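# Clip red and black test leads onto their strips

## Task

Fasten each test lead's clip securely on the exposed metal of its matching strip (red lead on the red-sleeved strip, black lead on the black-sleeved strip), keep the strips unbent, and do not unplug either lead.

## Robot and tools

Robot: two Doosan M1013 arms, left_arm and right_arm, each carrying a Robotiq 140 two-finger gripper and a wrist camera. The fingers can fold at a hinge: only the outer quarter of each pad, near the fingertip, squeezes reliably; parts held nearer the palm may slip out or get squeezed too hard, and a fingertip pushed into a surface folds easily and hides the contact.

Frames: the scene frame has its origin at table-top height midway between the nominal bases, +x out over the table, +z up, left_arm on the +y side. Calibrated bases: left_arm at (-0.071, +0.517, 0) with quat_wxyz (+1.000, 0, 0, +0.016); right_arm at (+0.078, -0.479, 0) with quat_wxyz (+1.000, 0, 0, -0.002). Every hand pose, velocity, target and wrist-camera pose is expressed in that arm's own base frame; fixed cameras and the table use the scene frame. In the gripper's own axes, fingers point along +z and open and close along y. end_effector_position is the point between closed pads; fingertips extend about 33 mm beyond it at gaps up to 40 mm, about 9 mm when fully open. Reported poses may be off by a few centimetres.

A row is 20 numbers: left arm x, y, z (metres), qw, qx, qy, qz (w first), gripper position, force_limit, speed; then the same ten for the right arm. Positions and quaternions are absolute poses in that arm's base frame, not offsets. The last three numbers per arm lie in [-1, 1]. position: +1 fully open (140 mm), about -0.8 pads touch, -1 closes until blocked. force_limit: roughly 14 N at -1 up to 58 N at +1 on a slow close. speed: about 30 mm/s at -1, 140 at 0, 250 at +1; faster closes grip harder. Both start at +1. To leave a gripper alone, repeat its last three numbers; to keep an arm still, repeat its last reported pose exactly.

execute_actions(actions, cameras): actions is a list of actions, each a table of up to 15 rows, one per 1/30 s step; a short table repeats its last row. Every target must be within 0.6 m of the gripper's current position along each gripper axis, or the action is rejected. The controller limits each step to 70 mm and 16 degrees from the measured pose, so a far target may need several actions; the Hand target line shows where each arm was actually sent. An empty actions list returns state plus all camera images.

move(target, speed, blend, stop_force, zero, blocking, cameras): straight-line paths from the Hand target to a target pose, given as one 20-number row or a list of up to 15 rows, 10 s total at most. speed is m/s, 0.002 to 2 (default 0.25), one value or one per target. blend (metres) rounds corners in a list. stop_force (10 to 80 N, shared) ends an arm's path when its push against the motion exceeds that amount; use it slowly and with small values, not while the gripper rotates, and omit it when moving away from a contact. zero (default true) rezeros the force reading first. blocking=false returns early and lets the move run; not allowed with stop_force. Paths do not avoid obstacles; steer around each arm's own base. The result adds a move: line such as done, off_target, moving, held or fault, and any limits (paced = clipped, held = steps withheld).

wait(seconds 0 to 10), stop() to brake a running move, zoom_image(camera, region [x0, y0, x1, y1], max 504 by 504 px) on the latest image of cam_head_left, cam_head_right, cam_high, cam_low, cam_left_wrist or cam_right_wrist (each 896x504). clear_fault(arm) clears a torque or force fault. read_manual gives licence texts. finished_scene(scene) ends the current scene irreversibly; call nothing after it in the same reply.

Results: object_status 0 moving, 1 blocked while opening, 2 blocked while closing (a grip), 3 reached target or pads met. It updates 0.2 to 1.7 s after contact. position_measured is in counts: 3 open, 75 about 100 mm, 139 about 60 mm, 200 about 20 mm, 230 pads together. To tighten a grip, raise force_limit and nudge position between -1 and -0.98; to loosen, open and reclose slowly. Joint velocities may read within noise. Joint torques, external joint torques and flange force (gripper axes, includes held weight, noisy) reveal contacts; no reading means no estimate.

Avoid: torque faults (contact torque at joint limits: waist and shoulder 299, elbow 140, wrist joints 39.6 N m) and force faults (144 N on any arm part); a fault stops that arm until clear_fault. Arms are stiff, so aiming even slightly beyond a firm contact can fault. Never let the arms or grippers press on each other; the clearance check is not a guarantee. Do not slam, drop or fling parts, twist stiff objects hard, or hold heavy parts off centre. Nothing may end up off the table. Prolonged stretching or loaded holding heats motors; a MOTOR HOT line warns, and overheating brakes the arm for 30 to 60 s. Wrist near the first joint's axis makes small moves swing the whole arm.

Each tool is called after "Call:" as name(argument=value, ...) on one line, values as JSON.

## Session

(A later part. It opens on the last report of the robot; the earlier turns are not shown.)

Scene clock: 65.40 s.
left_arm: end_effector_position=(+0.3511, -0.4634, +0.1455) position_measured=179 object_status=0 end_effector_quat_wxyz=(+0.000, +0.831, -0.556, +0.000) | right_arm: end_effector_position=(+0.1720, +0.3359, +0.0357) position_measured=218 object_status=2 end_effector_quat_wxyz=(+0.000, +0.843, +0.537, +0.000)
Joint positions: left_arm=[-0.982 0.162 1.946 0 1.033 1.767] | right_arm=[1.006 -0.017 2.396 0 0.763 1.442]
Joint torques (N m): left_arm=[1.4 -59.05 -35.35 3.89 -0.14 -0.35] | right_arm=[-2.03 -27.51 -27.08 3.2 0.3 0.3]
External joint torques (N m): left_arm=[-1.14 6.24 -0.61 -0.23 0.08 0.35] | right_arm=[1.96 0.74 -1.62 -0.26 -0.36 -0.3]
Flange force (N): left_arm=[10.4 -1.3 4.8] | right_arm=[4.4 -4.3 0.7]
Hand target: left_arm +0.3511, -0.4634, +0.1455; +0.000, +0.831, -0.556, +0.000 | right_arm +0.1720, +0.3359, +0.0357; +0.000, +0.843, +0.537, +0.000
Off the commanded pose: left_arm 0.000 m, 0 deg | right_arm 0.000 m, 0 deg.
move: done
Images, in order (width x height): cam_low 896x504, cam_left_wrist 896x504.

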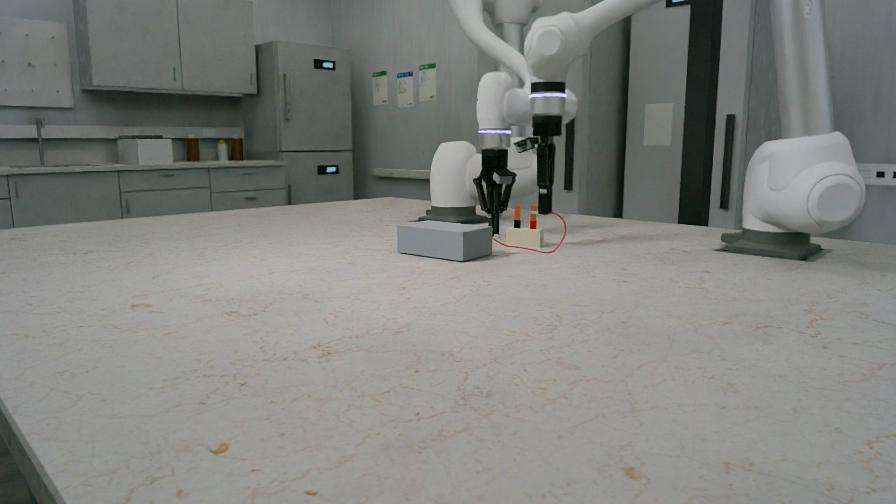

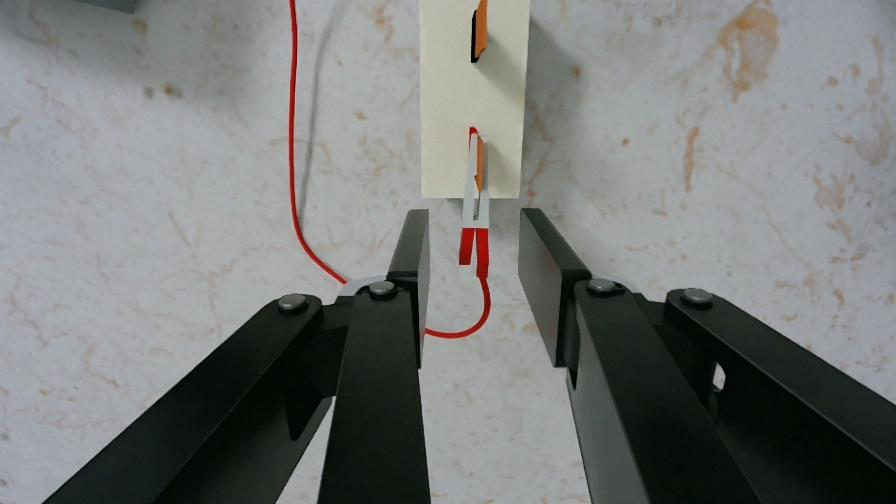

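Call:
move(target=[[0.3511,-0.4634,0.21,0,0.8315,-0.5556,0,-0.4,-1,-1, 0.1720,0.3359,0.10,0,0.8434,0.5373,0,-1,-1,-1],[0.31,-0.36,0.26,0,0.8315,-0.5556,0,-0.4,-1,-1, 0.25,0.37,0.165,0,0.7071,0.7071,0,-1,-1,-1],[0.294,-0.30,0.26,0,0.8315,-0.5556,0,-0.4,-1,-1, 0.2786,0.4147,0.165,0,0.5519,0.8339,0,-1,-1,-1]], speed=[0.06,0.2,0.2], blend=0.015, cameras=["all"])

Call:
zoom_image(camera="cam_right_wrist", region=[390, 0, 560, 170])

Call:
zoom_image(camera="cam_high", region=[500, 120, 620, 200])

Call:
zoom_image(camera="cam_low", region=[490, 190, 600, 260])

Scene clock: 70.67 s.
left_arm: end_effector_position=(+0.2940, -0.3000, +0.2600) position_measured=179 object_status=3 end_effector_quat_wxyz=(+0.000, +0.831, -0.556, +0.000) | right_arm: end_effector_position=(+0.2785, +0.4148, +0.1650) position_measured=218 object_status=2 end_effector_quat_wxyz=(+0.000, +0.552, +0.834, +0.000)
Joint positions: left_arm=[-0.878 -0.185 2.064 0 1.263 1.871] | right_arm=[0.91 0.019 2.066 0 1.057 0.509]
Joint torques (N m): left_arm=[0.26 -26.39 -38.95 4.26 -0.07 -0.37] | right_arm=[-2.98 -40.34 -35.79 3.86 0.42 0.22]
External joint torques (N m): left_arm=[-0.17 5.52 -0.87 -0.21 0.02 0.37] | right_arm=[2.91 2.57 -0.32 -0.13 -0.46 -0.22]
Flange force (N): left_arm=[9.9 -4.5 1.8] | right_arm=[7.2 1.2 2.9]
Hand target: left_arm +0.2940, -0.3000, +0.2600; +0.000, +0.831, -0.556, +0.000 | right_arm +0.2786, +0.4147, +0.1650; +0.000, +0.552, +0.834, +0.000
Off the commanded pose: left_arm 0.000 m, 0 deg | right_arm 0.000 m, 0 deg.
move: done

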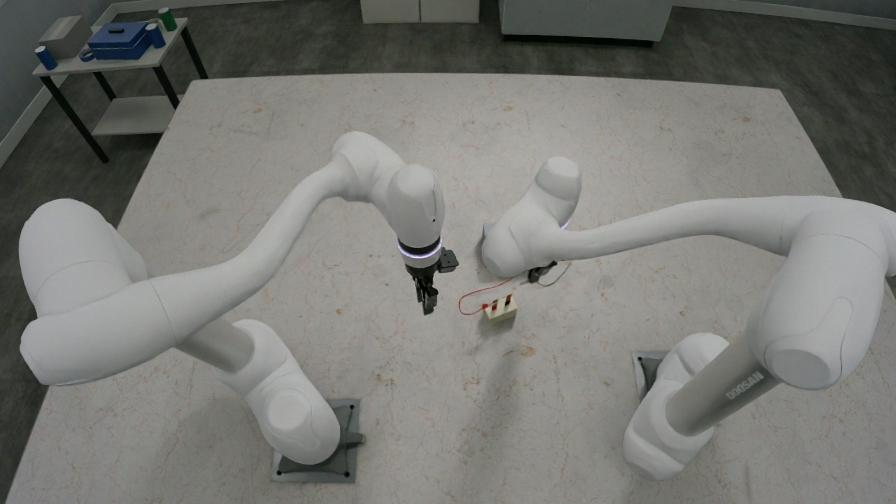

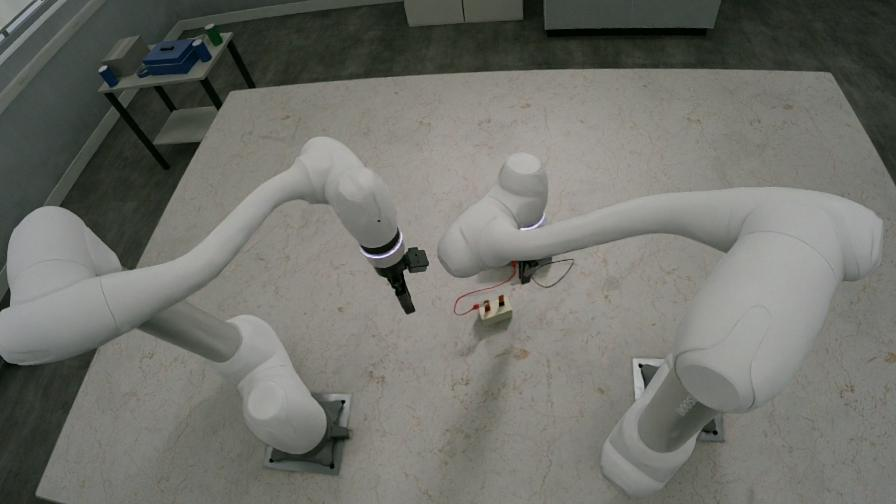

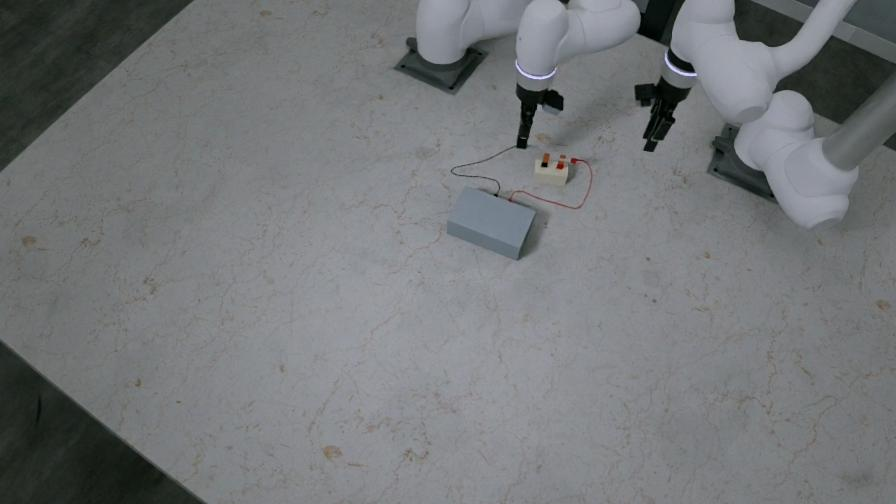

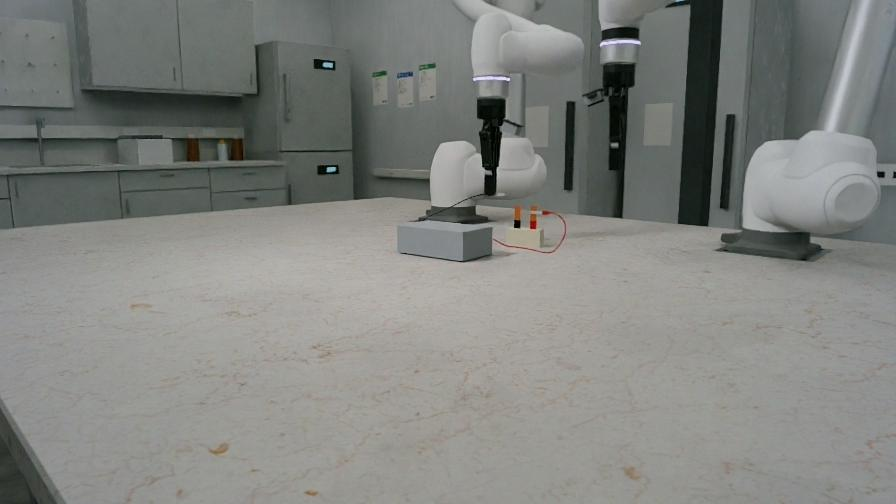

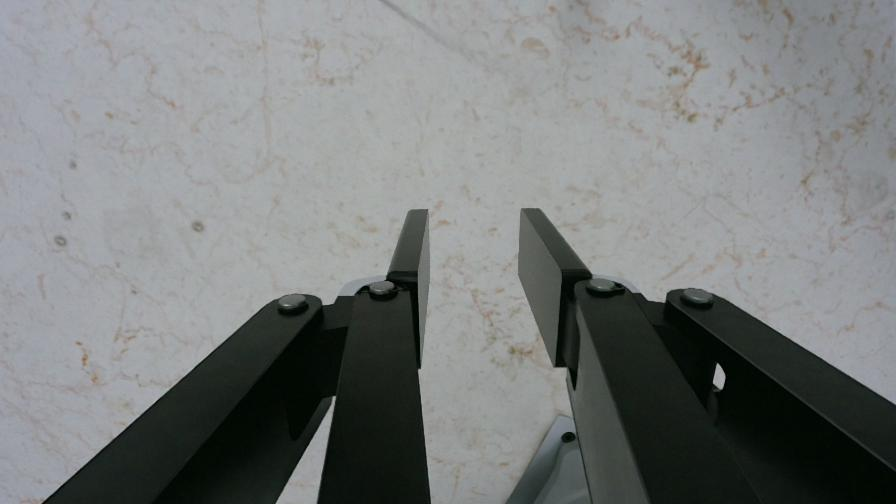

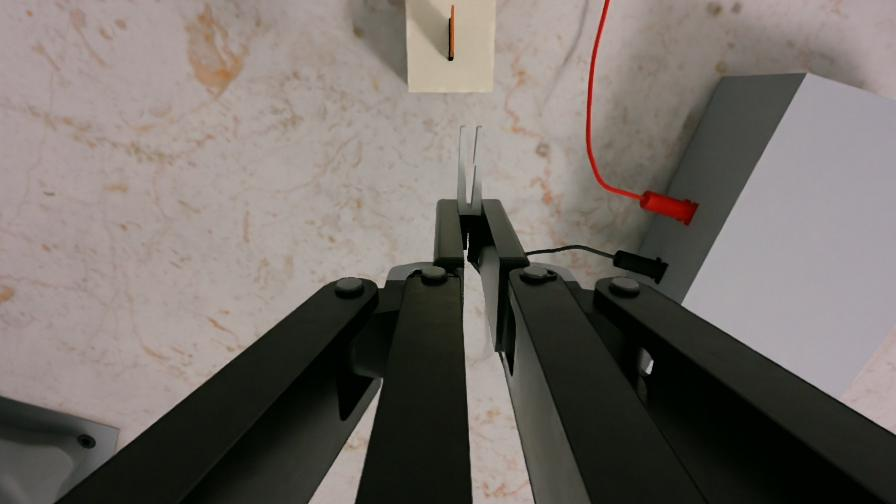

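Scaled by 2.965 from the camera's 896x504 image, which has a finer 1280x720 frame.

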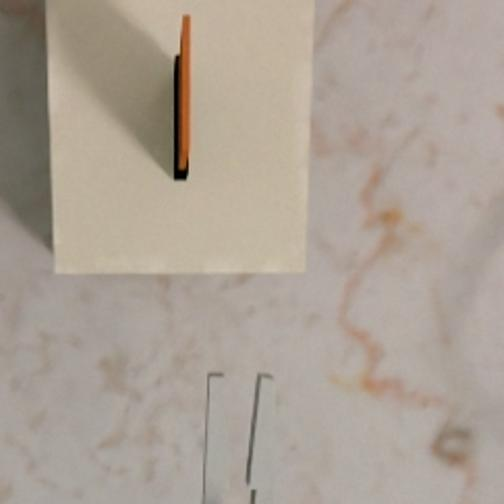

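Scaled by 4.200 from the camera's 896x504 image, which has a finer 1280x720 frame.

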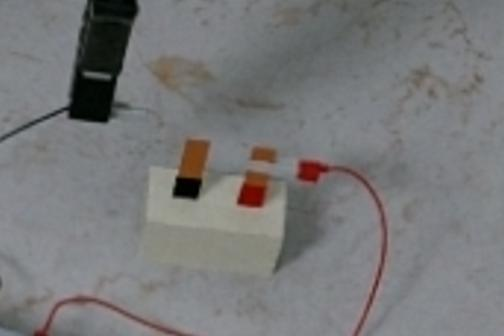

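Scaled by 4.582 from the camera's 896x504 image, which has a finer 1280x720 frame.

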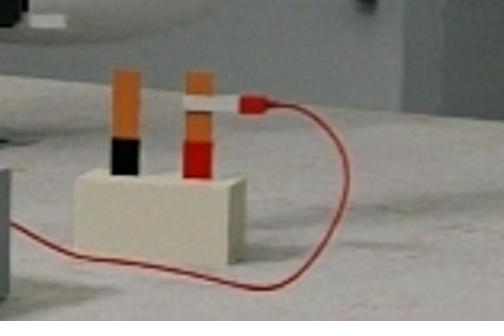

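Call:
move(target=[[0.294,-0.30,0.26,0,0.8315,-0.5556,0,-0.4,-1,-1, 0.2664,0.4291,0.160,0,0.5519,0.8339,0,-1,-1,-1],[0.294,-0.30,0.26,0,0.8315,-0.5556,0,-0.4,-1,-1, 0.2664,0.4291,0.1205,0,0.5519,0.8339,0,-1,-1,-1]], speed=0.08, blend=0.005, cameras=["cam_right_wrist","cam_low"])

Call:
zoom_image(camera="cam_right_wrist", region=[410, 50, 530, 170])

Call:
zoom_image(camera="cam_low", region=[490, 190, 600, 260])

Scene clock: 73.30 s.
left_arm: end_effector_position=(+0.2940, -0.3000, +0.2600) position_measured=179 object_status=3 end_effector_quat_wxyz=(+0.000, +0.831, -0.556, +0.000) | right_arm: end_effector_position=(+0.2664, +0.4291, +0.1205) position_measured=218 object_status=2 end_effector_quat_wxyz=(+0.000, +0.552, +0.834, +0.000)
Joint positions: left_arm=[-0.878 -0.185 2.064 0 1.263 1.871] | right_arm=[0.947 0.071 2.105 0 0.966 0.545]
Joint torques (N m): left_arm=[1.05 -26.54 -39.01 4.3 -0.06 -0.4] | right_arm=[-1.82 -44.49 -33.64 3.61 0.52 0.36]
External joint torques (N m): left_arm=[-0.96 5.61 -0.84 -0.24 0 0.4] | right_arm=[1.69 3.41 -0.51 -0.07 -0.56 -0.36]
Flange force (N): left_arm=[10.6 -2.8 1.9] | right_arm=[5.7 3.6 4.3]
Hand target: left_arm +0.2940, -0.3000, +0.2600; +0.000, +0.831, -0.556, +0.000 | right_arm +0.2664, +0.4291, +0.1205; +0.000, +0.552, +0.834, +0.000
Off the commanded pose: left_arm 0.000 m, 0 deg | right_arm 0.000 m, 0 deg.
move: done
Images, in order (width x height): cam_low 896x504, cam_right_wrist 896x504.

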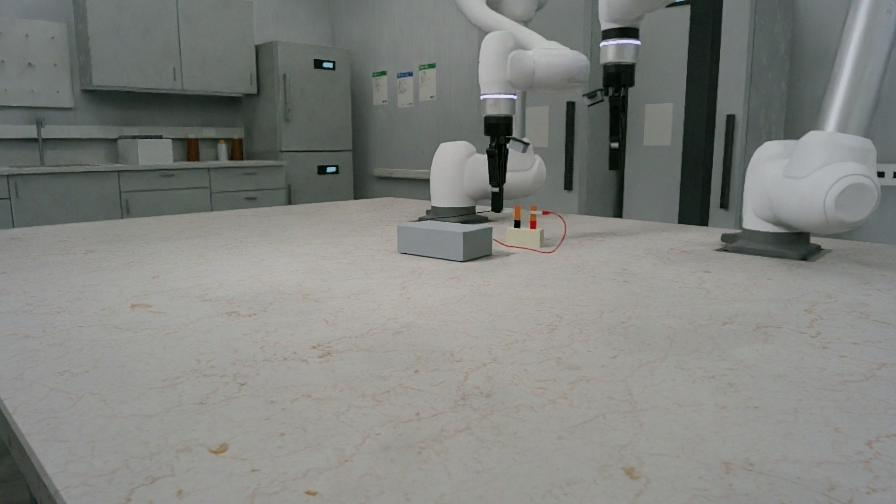

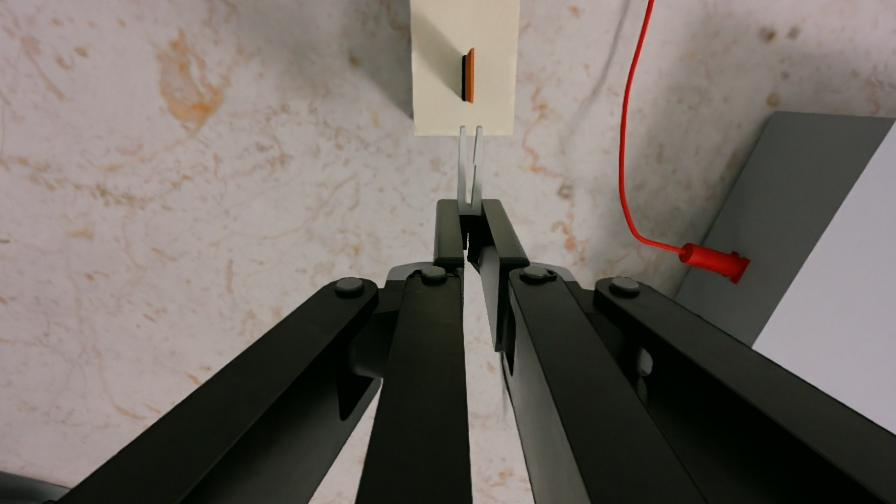

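Scaled by 4.200 from the camera's 896x504 image, which has a finer 1280x720 frame.

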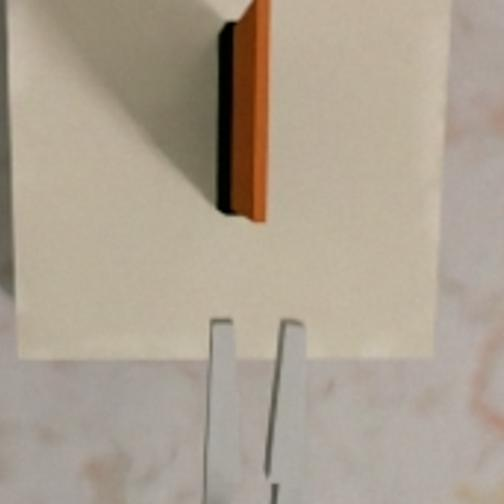

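Scaled by 4.582 from the camera's 896x504 image, which has a finer 1280x720 frame.

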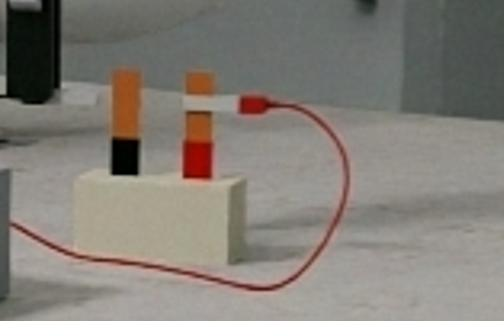

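Call:
move(target=[0.294,-0.30,0.26,0,0.8315,-0.5556,0,-0.4,-1,-1, 0.2606,0.4408,0.1205,0,0.5519,0.8339,0,-1,-1,-1], speed=0.04, cameras=["cam_right_wrist"])

Call:
zoom_image(camera="cam_right_wrist", region=[410, 50, 530, 170])

Scene clock: 74.87 s.
left_arm: end_effector_position=(+0.2940, -0.3000, +0.2600) position_measured=179 object_status=3 end_effector_quat_wxyz=(+0.000, +0.831, -0.556, +0.000) | right_arm: end_effector_position=(+0.2606, +0.4408, +0.1205) position_measured=218 object_status=2 end_effector_quat_wxyz=(+0.000, +0.552, +0.834, +0.000)
Joint positions: left_arm=[-0.878 -0.185 2.064 0 1.263 1.871] | right_arm=[0.969 0.082 2.093 0 0.967 0.568]
Joint torques (N m): left_arm=[0.28 -26.29 -39.18 4.28 -0.14 -0.33] | right_arm=[-1.93 -45.6 -33.43 3.59 0.41 0.52]
External joint torques (N m): left_arm=[-0.19 5.08 -0.7 -0.22 0.09 0.33] | right_arm=[1.76 3.36 -0.7 -0.06 -0.45 -0.52]
Flange force (N): left_arm=[9.0 -4.0 1.6] | right_arm=[5.8 3.7 3.8]
Hand target: left_arm +0.2940, -0.3000, +0.2600; +0.000, +0.831, -0.556, +0.000 | right_arm +0.2606, +0.4408, +0.1205; +0.000, +0.552, +0.834, +0.000
Off the commanded pose: left_arm 0.000 m, 0 deg | right_arm 0.000 m, 0 deg.
move: done
Images, in order (width x height): cam_right_wrist 896x504.

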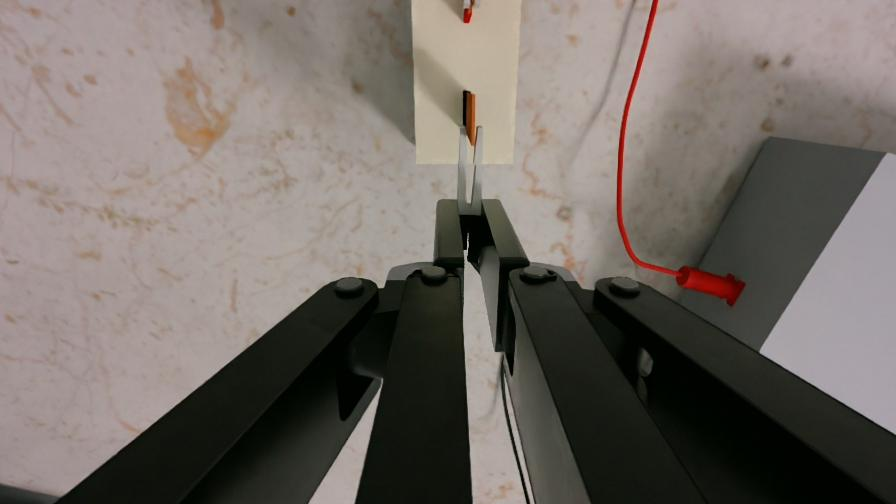

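Scaled by 4.200 from the camera's 896x504 image, which has a finer 1280x720 frame.

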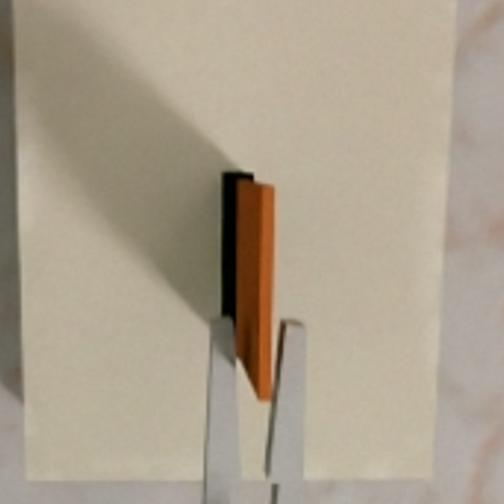

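Call:
move(target=[0.294,-0.30,0.26,0,0.8315,-0.5556,0,-0.4,-1,-1, 0.2562,0.4511,0.1205,0,0.5519,0.8339,0,-1,-1,-1], speed=0.04, cameras=["cam_right_wrist","cam_low"])

Call:
zoom_image(camera="cam_right_wrist", region=[410, 70, 530, 190])

Call:
zoom_image(camera="cam_low", region=[490, 190, 600, 260])

Scene clock: 76.00 s.
left_arm: end_effector_position=(+0.2940, -0.3000, +0.2600) position_measured=179 object_status=3 end_effector_quat_wxyz=(+0.000, +0.831, -0.556, +0.000) | right_arm: end_effector_position=(+0.2562, +0.4511, +0.1205) position_measured=218 object_status=2 end_effector_quat_wxyz=(+0.000, +0.552, +0.834, +0.000)
Joint positions: left_arm=[-0.878 -0.185 2.064 0 1.263 1.871] | right_arm=[0.988 0.092 2.081 0 0.968 0.586]
Joint torques (N m): left_arm=[1.12 -26.74 -38.92 4.32 -0.1 -0.34] | right_arm=[-2.15 -46.17 -34.17 3.6 0.38 0.36]
External joint torques (N m): left_arm=[-1.07 5.91 -0.9 -0.26 0.05 0.34] | right_arm=[2.05 2.76 -0.01 -0.06 -0.41 -0.36]
Flange force (N): left_arm=[11.2 -2.6 1.9] | right_arm=[5.2 1.5 3.7]
Hand target: left_arm +0.2940, -0.3000, +0.2600; +0.000, +0.831, -0.556, +0.000 | right_arm +0.2562, +0.4511, +0.1205; +0.000, +0.552, +0.834, +0.000
Off the commanded pose: left_arm 0.000 m, 0 deg | right_arm 0.000 m, 0 deg.
move: done
Images, in order (width x height): cam_low 896x504, cam_right_wrist 896x504.

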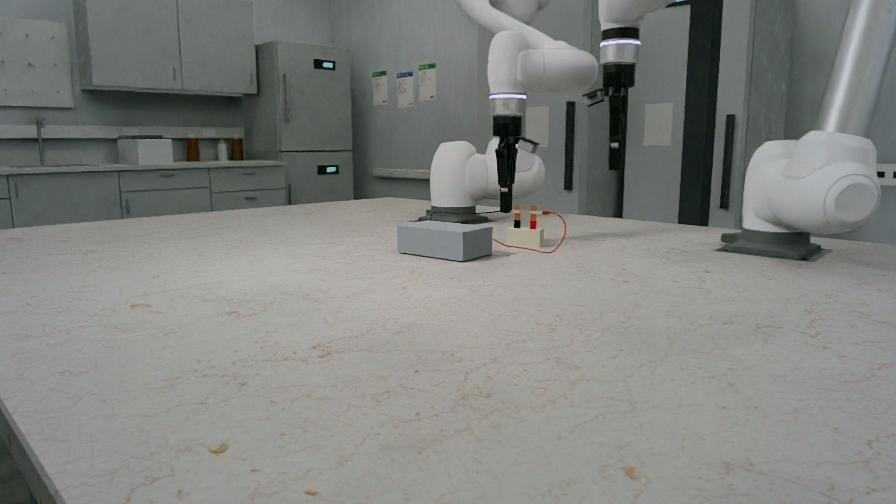

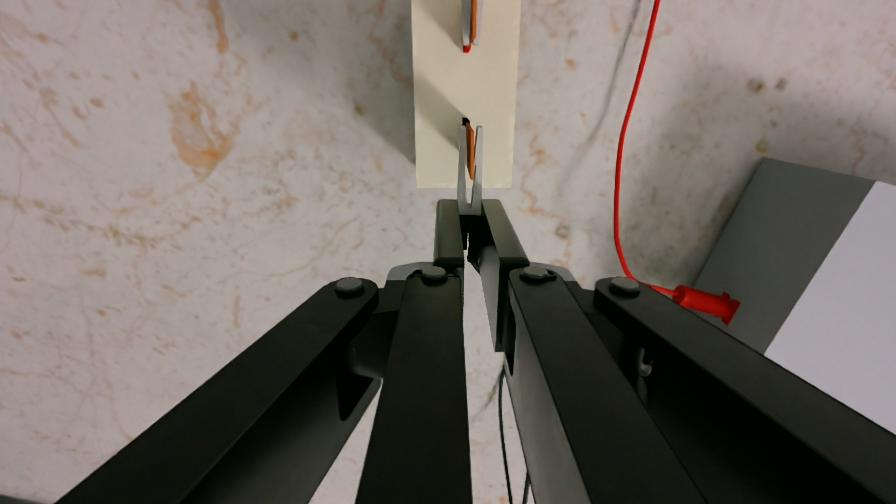

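Scaled by 4.200 from the camera's 896x504 image, which has a finer 1280x720 frame.

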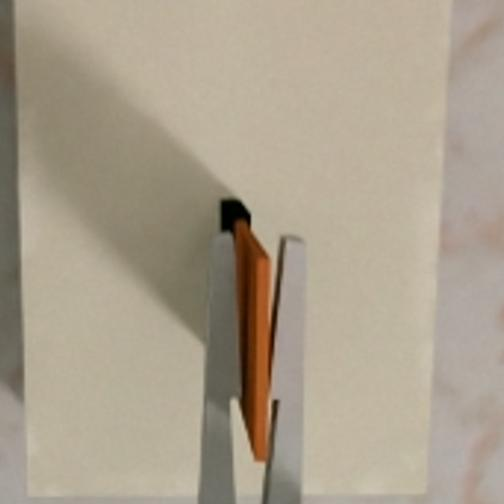

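Scaled by 4.582 from the camera's 896x504 image, which has a finer 1280x720 frame.

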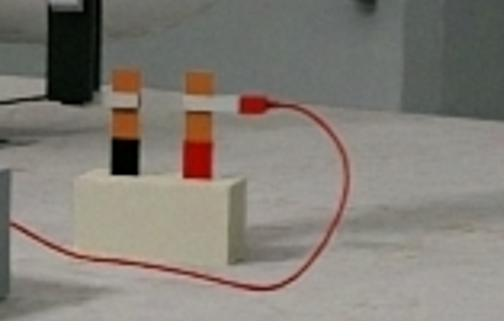

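Call:
move(target=[0.294,-0.30,0.26,0,0.8315,-0.5556,0,-0.4,-1,-1, 0.2562,0.4511,0.1205,0,0.5519,0.8339,0,-0.4,-1,-1], cameras=["cam_right_wrist"])

Call:
zoom_image(camera="cam_right_wrist", region=[390, 70, 550, 290])

Scene clock: 77.23 s.
left_arm: end_effector_position=(+0.2940, -0.3000, +0.2600) position_measured=179 object_status=3 end_effector_quat_wxyz=(+0.000, +0.831, -0.556, +0.000) | right_arm: end_effector_position=(+0.2562, +0.4511, +0.1205) position_measured=179 object_status=0 end_effector_quat_wxyz=(+0.000, +0.552, +0.834, +0.000)
Joint positions: left_arm=[-0.878 -0.185 2.064 0 1.263 1.871] | right_arm=[0.988 0.092 2.081 0 0.968 0.586]
Joint torques (N m): left_arm=[0.98 -26.56 -39.2 4.25 -0.14 -0.38] | right_arm=[-1.81 -45.66 -33.8 3.65 0.38 0.35]
External joint torques (N m): left_arm=[-0.96 5.63 -0.63 -0.2 0.09 0.38] | right_arm=[1.75 2.34 -0.38 -0.11 -0.42 -0.35]
Flange force (N): left_arm=[10.3 -2.7 2.0] | right_arm=[4.8 1.8 2.9]
Hand target: left_arm +0.2940, -0.3000, +0.2600; +0.000, +0.831, -0.556, +0.000 | right_arm +0.2562, +0.4511, +0.1205; +0.000, +0.552, +0.834, +0.000
Off the commanded pose: left_arm 0.000 m, 0 deg | right_arm 0.000 m, 0 deg.
move: done
Images, in order (width x height): cam_right_wrist 896x504.

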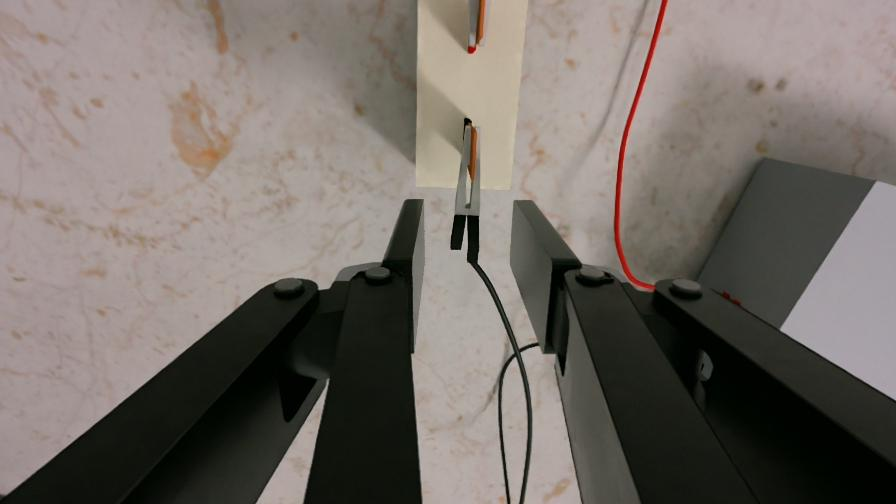

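Scaled by 2.291 from the camera's 896x504 image, which has a finer 1280x720 frame.

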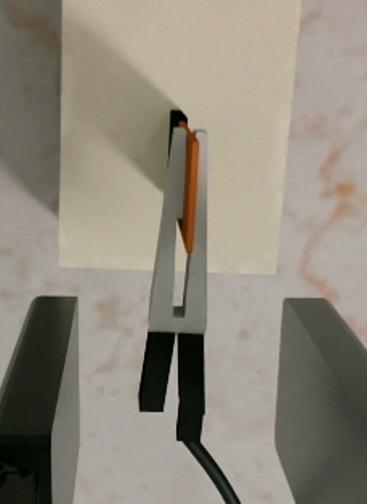

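Call:
move(target=[[0.294,-0.30,0.26,0,0.8315,-0.5556,0,-0.4,-1,-1, 0.2562,0.4511,0.20,0,0.5519,0.8339,0,-0.4,-1,-1],[0.294,-0.30,0.26,0,0.8315,-0.5556,0,-0.4,-1,-1, 0.30,0.34,0.26,0,0.5519,0.8339,0,-0.4,-1,-1]], speed=[0.08,0.2], blend=0.01, cameras=["all"])

Call:
zoom_image(camera="cam_low", region=[490, 190, 600, 260])

Call:
zoom_image(camera="cam_high", region=[480, 110, 620, 210])

Scene clock: 79.93 s.
left_arm: end_effector_position=(+0.2940, -0.3000, +0.2600) position_measured=179 object_status=3 end_effector_quat_wxyz=(+0.000, +0.831, -0.556, +0.000) | right_arm: end_effector_position=(+0.3000, +0.3400, +0.2600) position_measured=179 object_status=3 end_effector_quat_wxyz=(+0.000, +0.552, +0.834, +0.000)
Joint positions: left_arm=[-0.878 -0.185 2.064 0 1.263 1.871] | right_arm=[0.772 -0.127 2.017 0 1.252 0.37]
Joint torques (N m): left_arm=[0.44 -26.51 -39.14 4.2 -0.05 -0.35] | right_arm=[-0.58 -27.52 -39.19 4.28 0.45 0.11]
External joint torques (N m): left_arm=[-0.34 5.32 -0.74 -0.14 0 0.35] | right_arm=[0.53 1.37 -0.17 -0.2 -0.48 -0.11]
Flange force (N): left_arm=[9.6 -3.9 1.9] | right_arm=[2.0 2.1 1.5]
Hand target: left_arm +0.2940, -0.3000, +0.2600; +0.000, +0.831, -0.556, +0.000 | right_arm +0.3000, +0.3400, +0.2600; +0.000, +0.552, +0.834, +0.000
Off the commanded pose: left_arm 0.000 m, 0 deg | right_arm 0.000 m, 0 deg.
move: done

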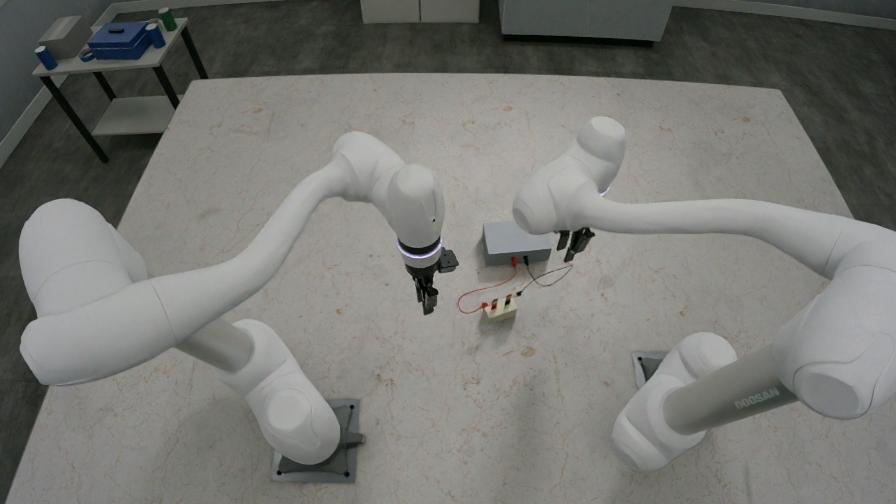

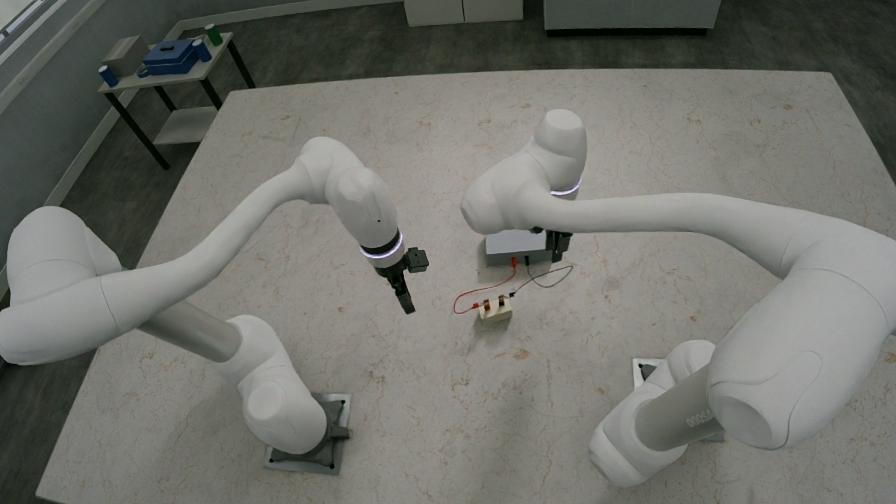

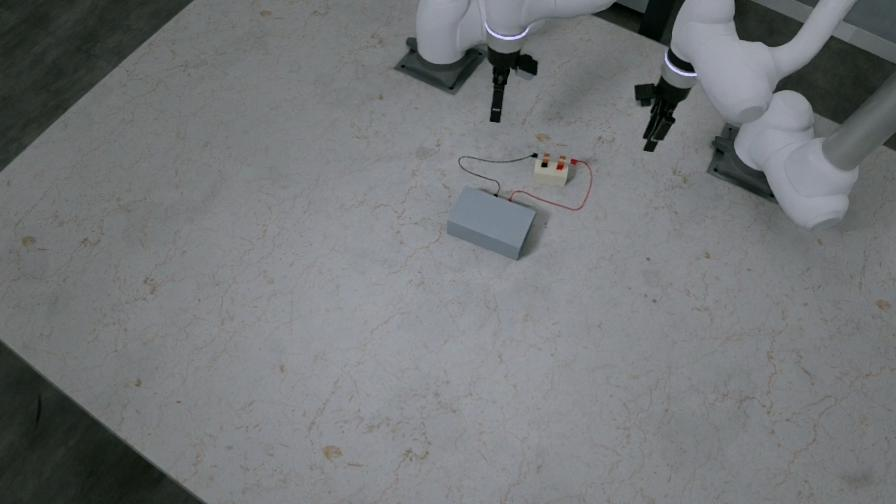

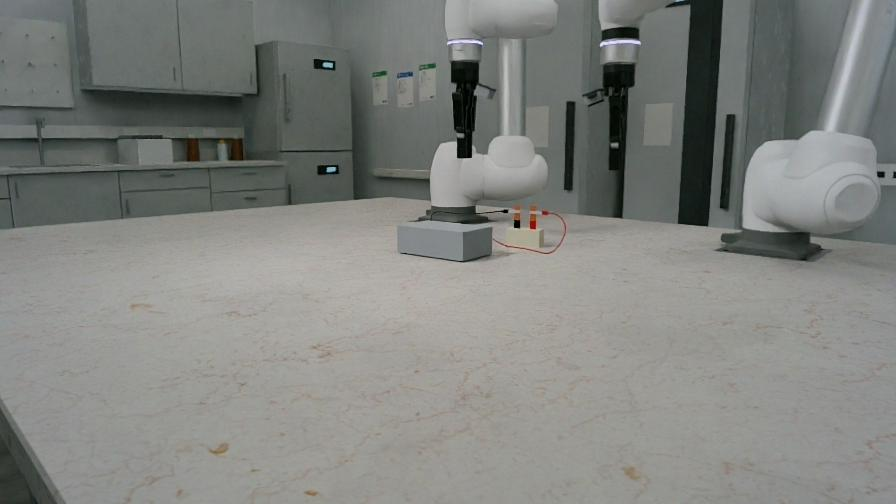

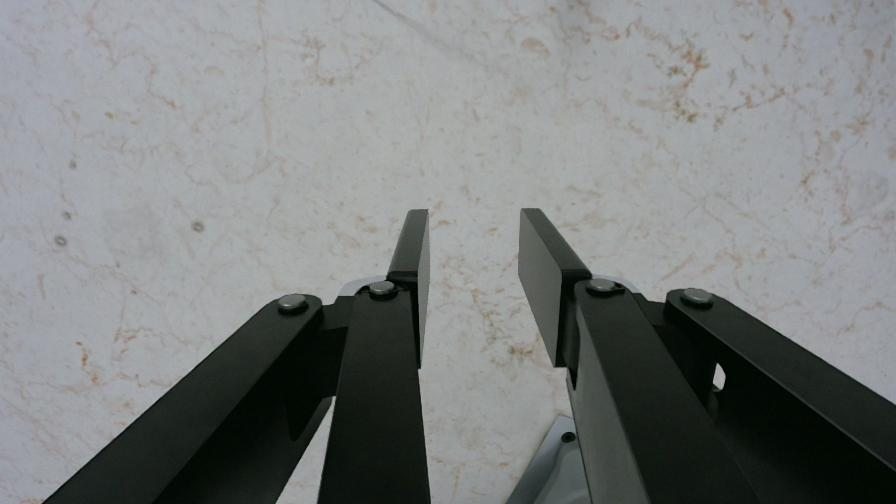

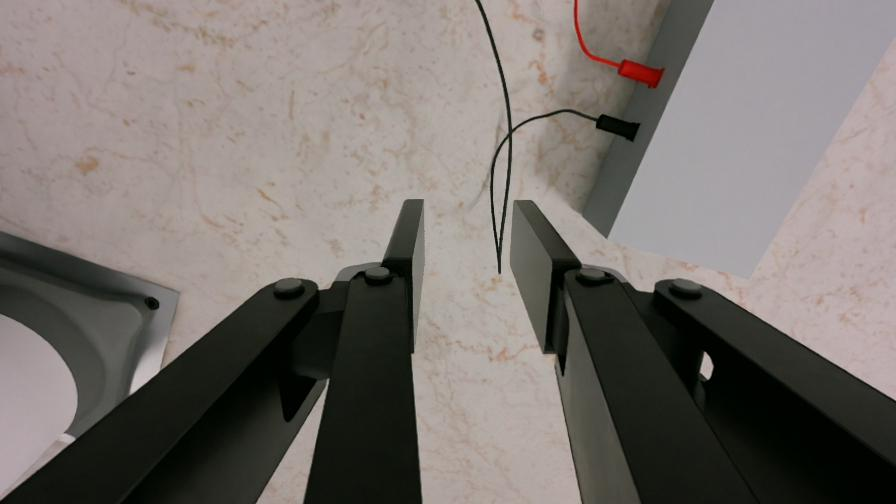

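Scaled by 4.582 from the camera's 896x504 image, which has a finer 1280x720 frame.

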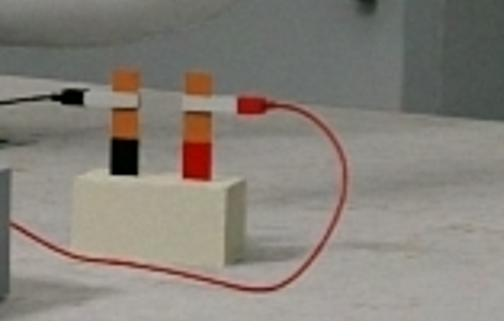

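Scaled by 3.600 from the camera's 896x504 image, which has a finer 1280x720 frame.

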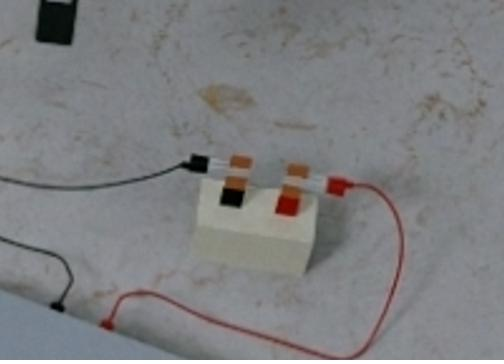

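Call:
move(target=[[0.563,-0.325,0.13,0,0.8315,-0.5556,0,-1,-1,0, 0.65,0.0,0.13,0,0.866,0.5,0,-1,-1,0],[0.563,-0.325,0.085,0,0.8315,-0.5556,0,-1,-1,0, 0.65,0.0,0.06,0,0.866,0.5,0,-1,-1,0]], speed=0.3, blend=0.02, cameras=["cam_high","cam_head_left","cam_left_wrist","cam_right_wrist"])

Call:
move(target=[0.563,-0.325,0.04,0,0.8315,-0.5556,0,-1,-1,0, 0.65,0.0,0.015,0,0.866,0.5,0,-1,-1,0], speed=0.008, stop_force=10, cameras=["cam_high","cam_head_left"])

Scene clock: 85.53 s.
left_arm: end_effector_position=(+0.5630, -0.3250, +0.0850) position_measured=233 object_status=3 end_effector_quat_wxyz=(+0.000, +0.831, -0.556, +0.000) | right_arm: end_effector_position=(+0.6500, +0.0000, +0.0601) position_measured=233 object_status=3 end_effector_quat_wxyz=(+0.000, +0.866, +0.500, +0.000)
Joint positions: left_arm=[-0.577 0.318 1.871 0 0.953 2.172] | right_arm=[-0.053 0.343 1.891 0 0.908 0.47]
Joint torques (N m): left_arm=[0.85 -73.86 -33.52 3.61 -0.17 -0.36] | right_arm=[-1.52 -70.67 -32.31 3.55 0.29 0.33]
External joint torques (N m): left_arm=[-0.57 7.78 -0.54 -0.15 0.13 0.36] | right_arm=[1.69 3.75 -0.39 -0.16 -0.32 -0.33]
Flange force (N): left_arm=[9.6 -7.0 7.0] | right_arm=[4.7 3.9 4.2]
Hand target: left_arm +0.5630, -0.3250, +0.0850; +0.000, +0.831, -0.556, +0.000 | right_arm +0.6500, +0.0000, +0.0600; +0.000, +0.866, +0.500, +0.000
Off the commanded pose: left_arm 0.000 m, 0 deg | right_arm 0.000 m, 0 deg.
move: done
Images, in order (width x height): cam_head_left 896x504, cam_high 896x504, cam_left_wrist 896x504, cam_right_wrist 896x504.

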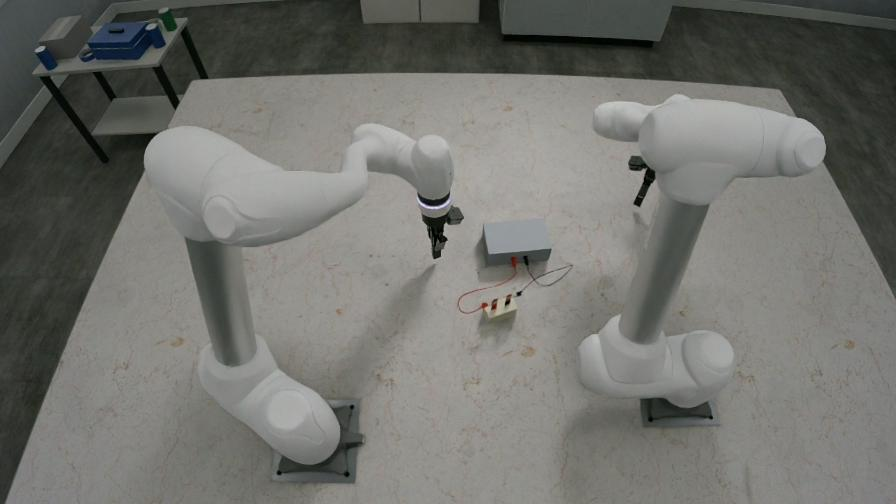

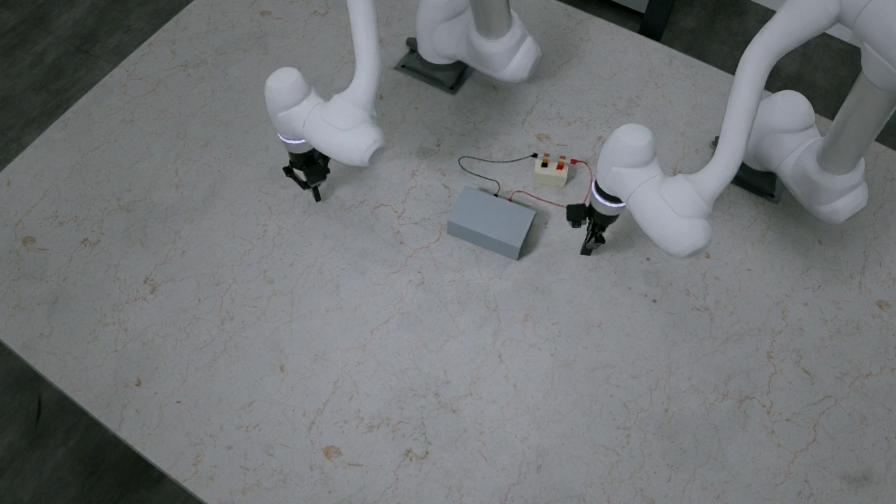

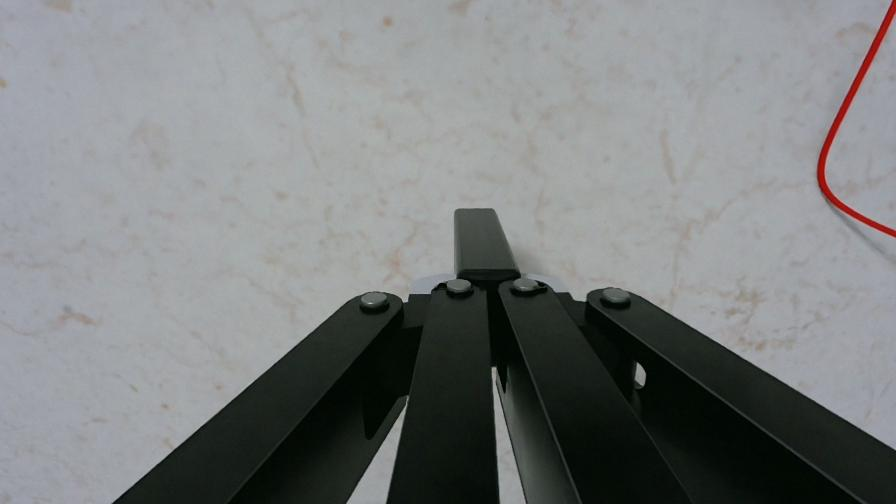

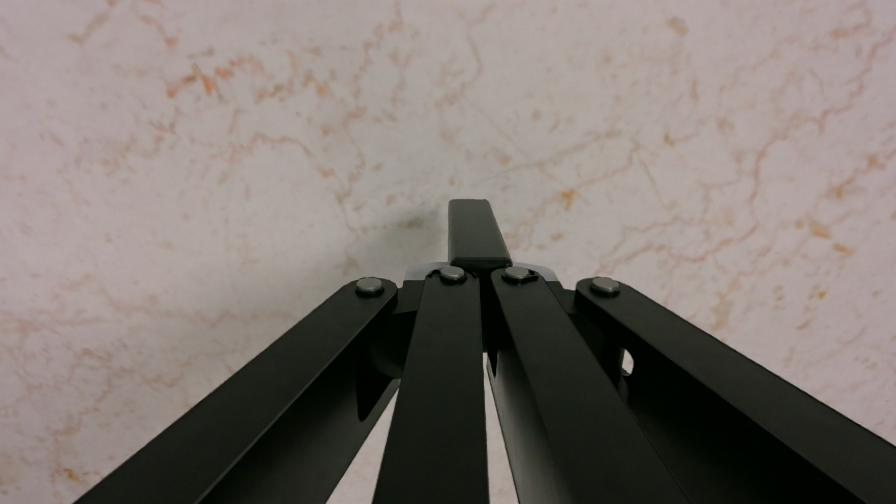

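Scene clock: 89.57 s.
left_arm: end_effector_position=(+0.5630, -0.3250, +0.0578) position_measured=233 object_status=3 end_effector_quat_wxyz=(+0.000, +0.831, -0.556, +0.000) | right_arm: end_effector_position=(+0.6500, +0.0000, +0.0327) position_measured=233 object_status=3 end_effector_quat_wxyz=(+0.000, +0.866, +0.500, +0.000)
Joint positions: left_arm=[-0.577 0.345 1.892 0 0.904 2.172] | right_arm=[-0.053 0.372 1.909 0 0.86 0.47]
Joint torques (N m): left_arm=[1.82 -55.06 -24.37 4.01 -3.24 -0.31] | right_arm=[-3.08 -54.03 -23.93 2.8 -2.22 0.35]
External joint torques (N m): left_arm=[-1.65 -12.4 -8.49 -0.67 3.18 0.31] | right_arm=[3.23 -14.35 -7.46 0.45 2.19 -0.35]
Flange force (N): left_arm=[2.9 0.3 -24.8] | right_arm=[2.8 -4.0 -24.7]
Hand target: left_arm +0.5630, -0.3250, +0.0578; +0.000, +0.831, -0.556, +0.000 | right_arm +0.6500, +0.0000, +0.0327; +0.000, +0.866, +0.500, +0.000
Off the commanded pose: left_arm 0.018 m, 0 deg | right_arm 0.018 m, 0 deg.
move: contact (left_arm, right_arm)
Images, in order (width x height): cam_head_left 896x504, cam_high 896x504.

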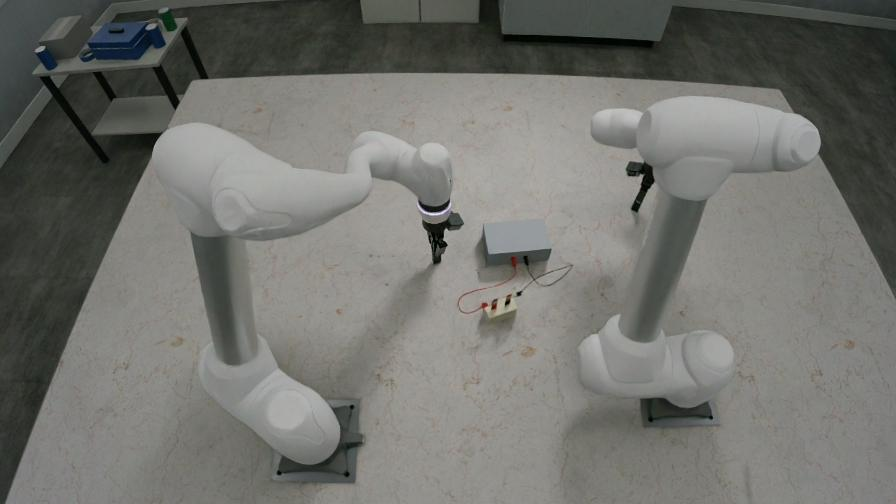

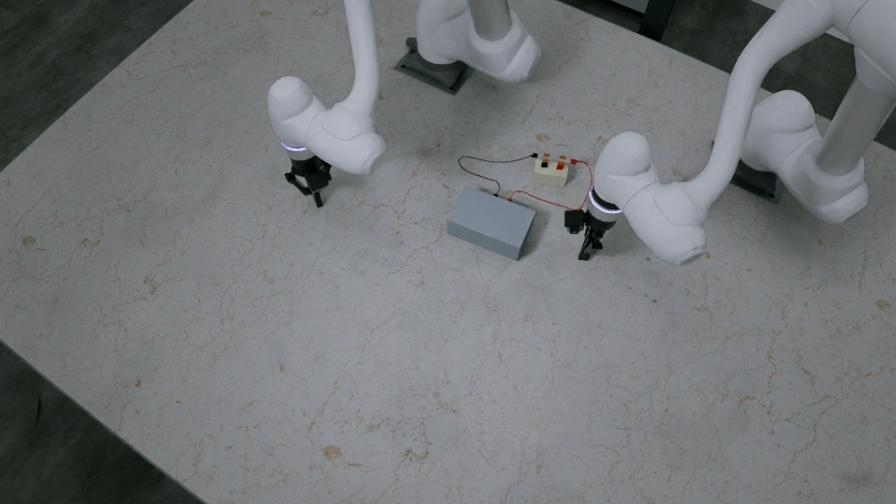

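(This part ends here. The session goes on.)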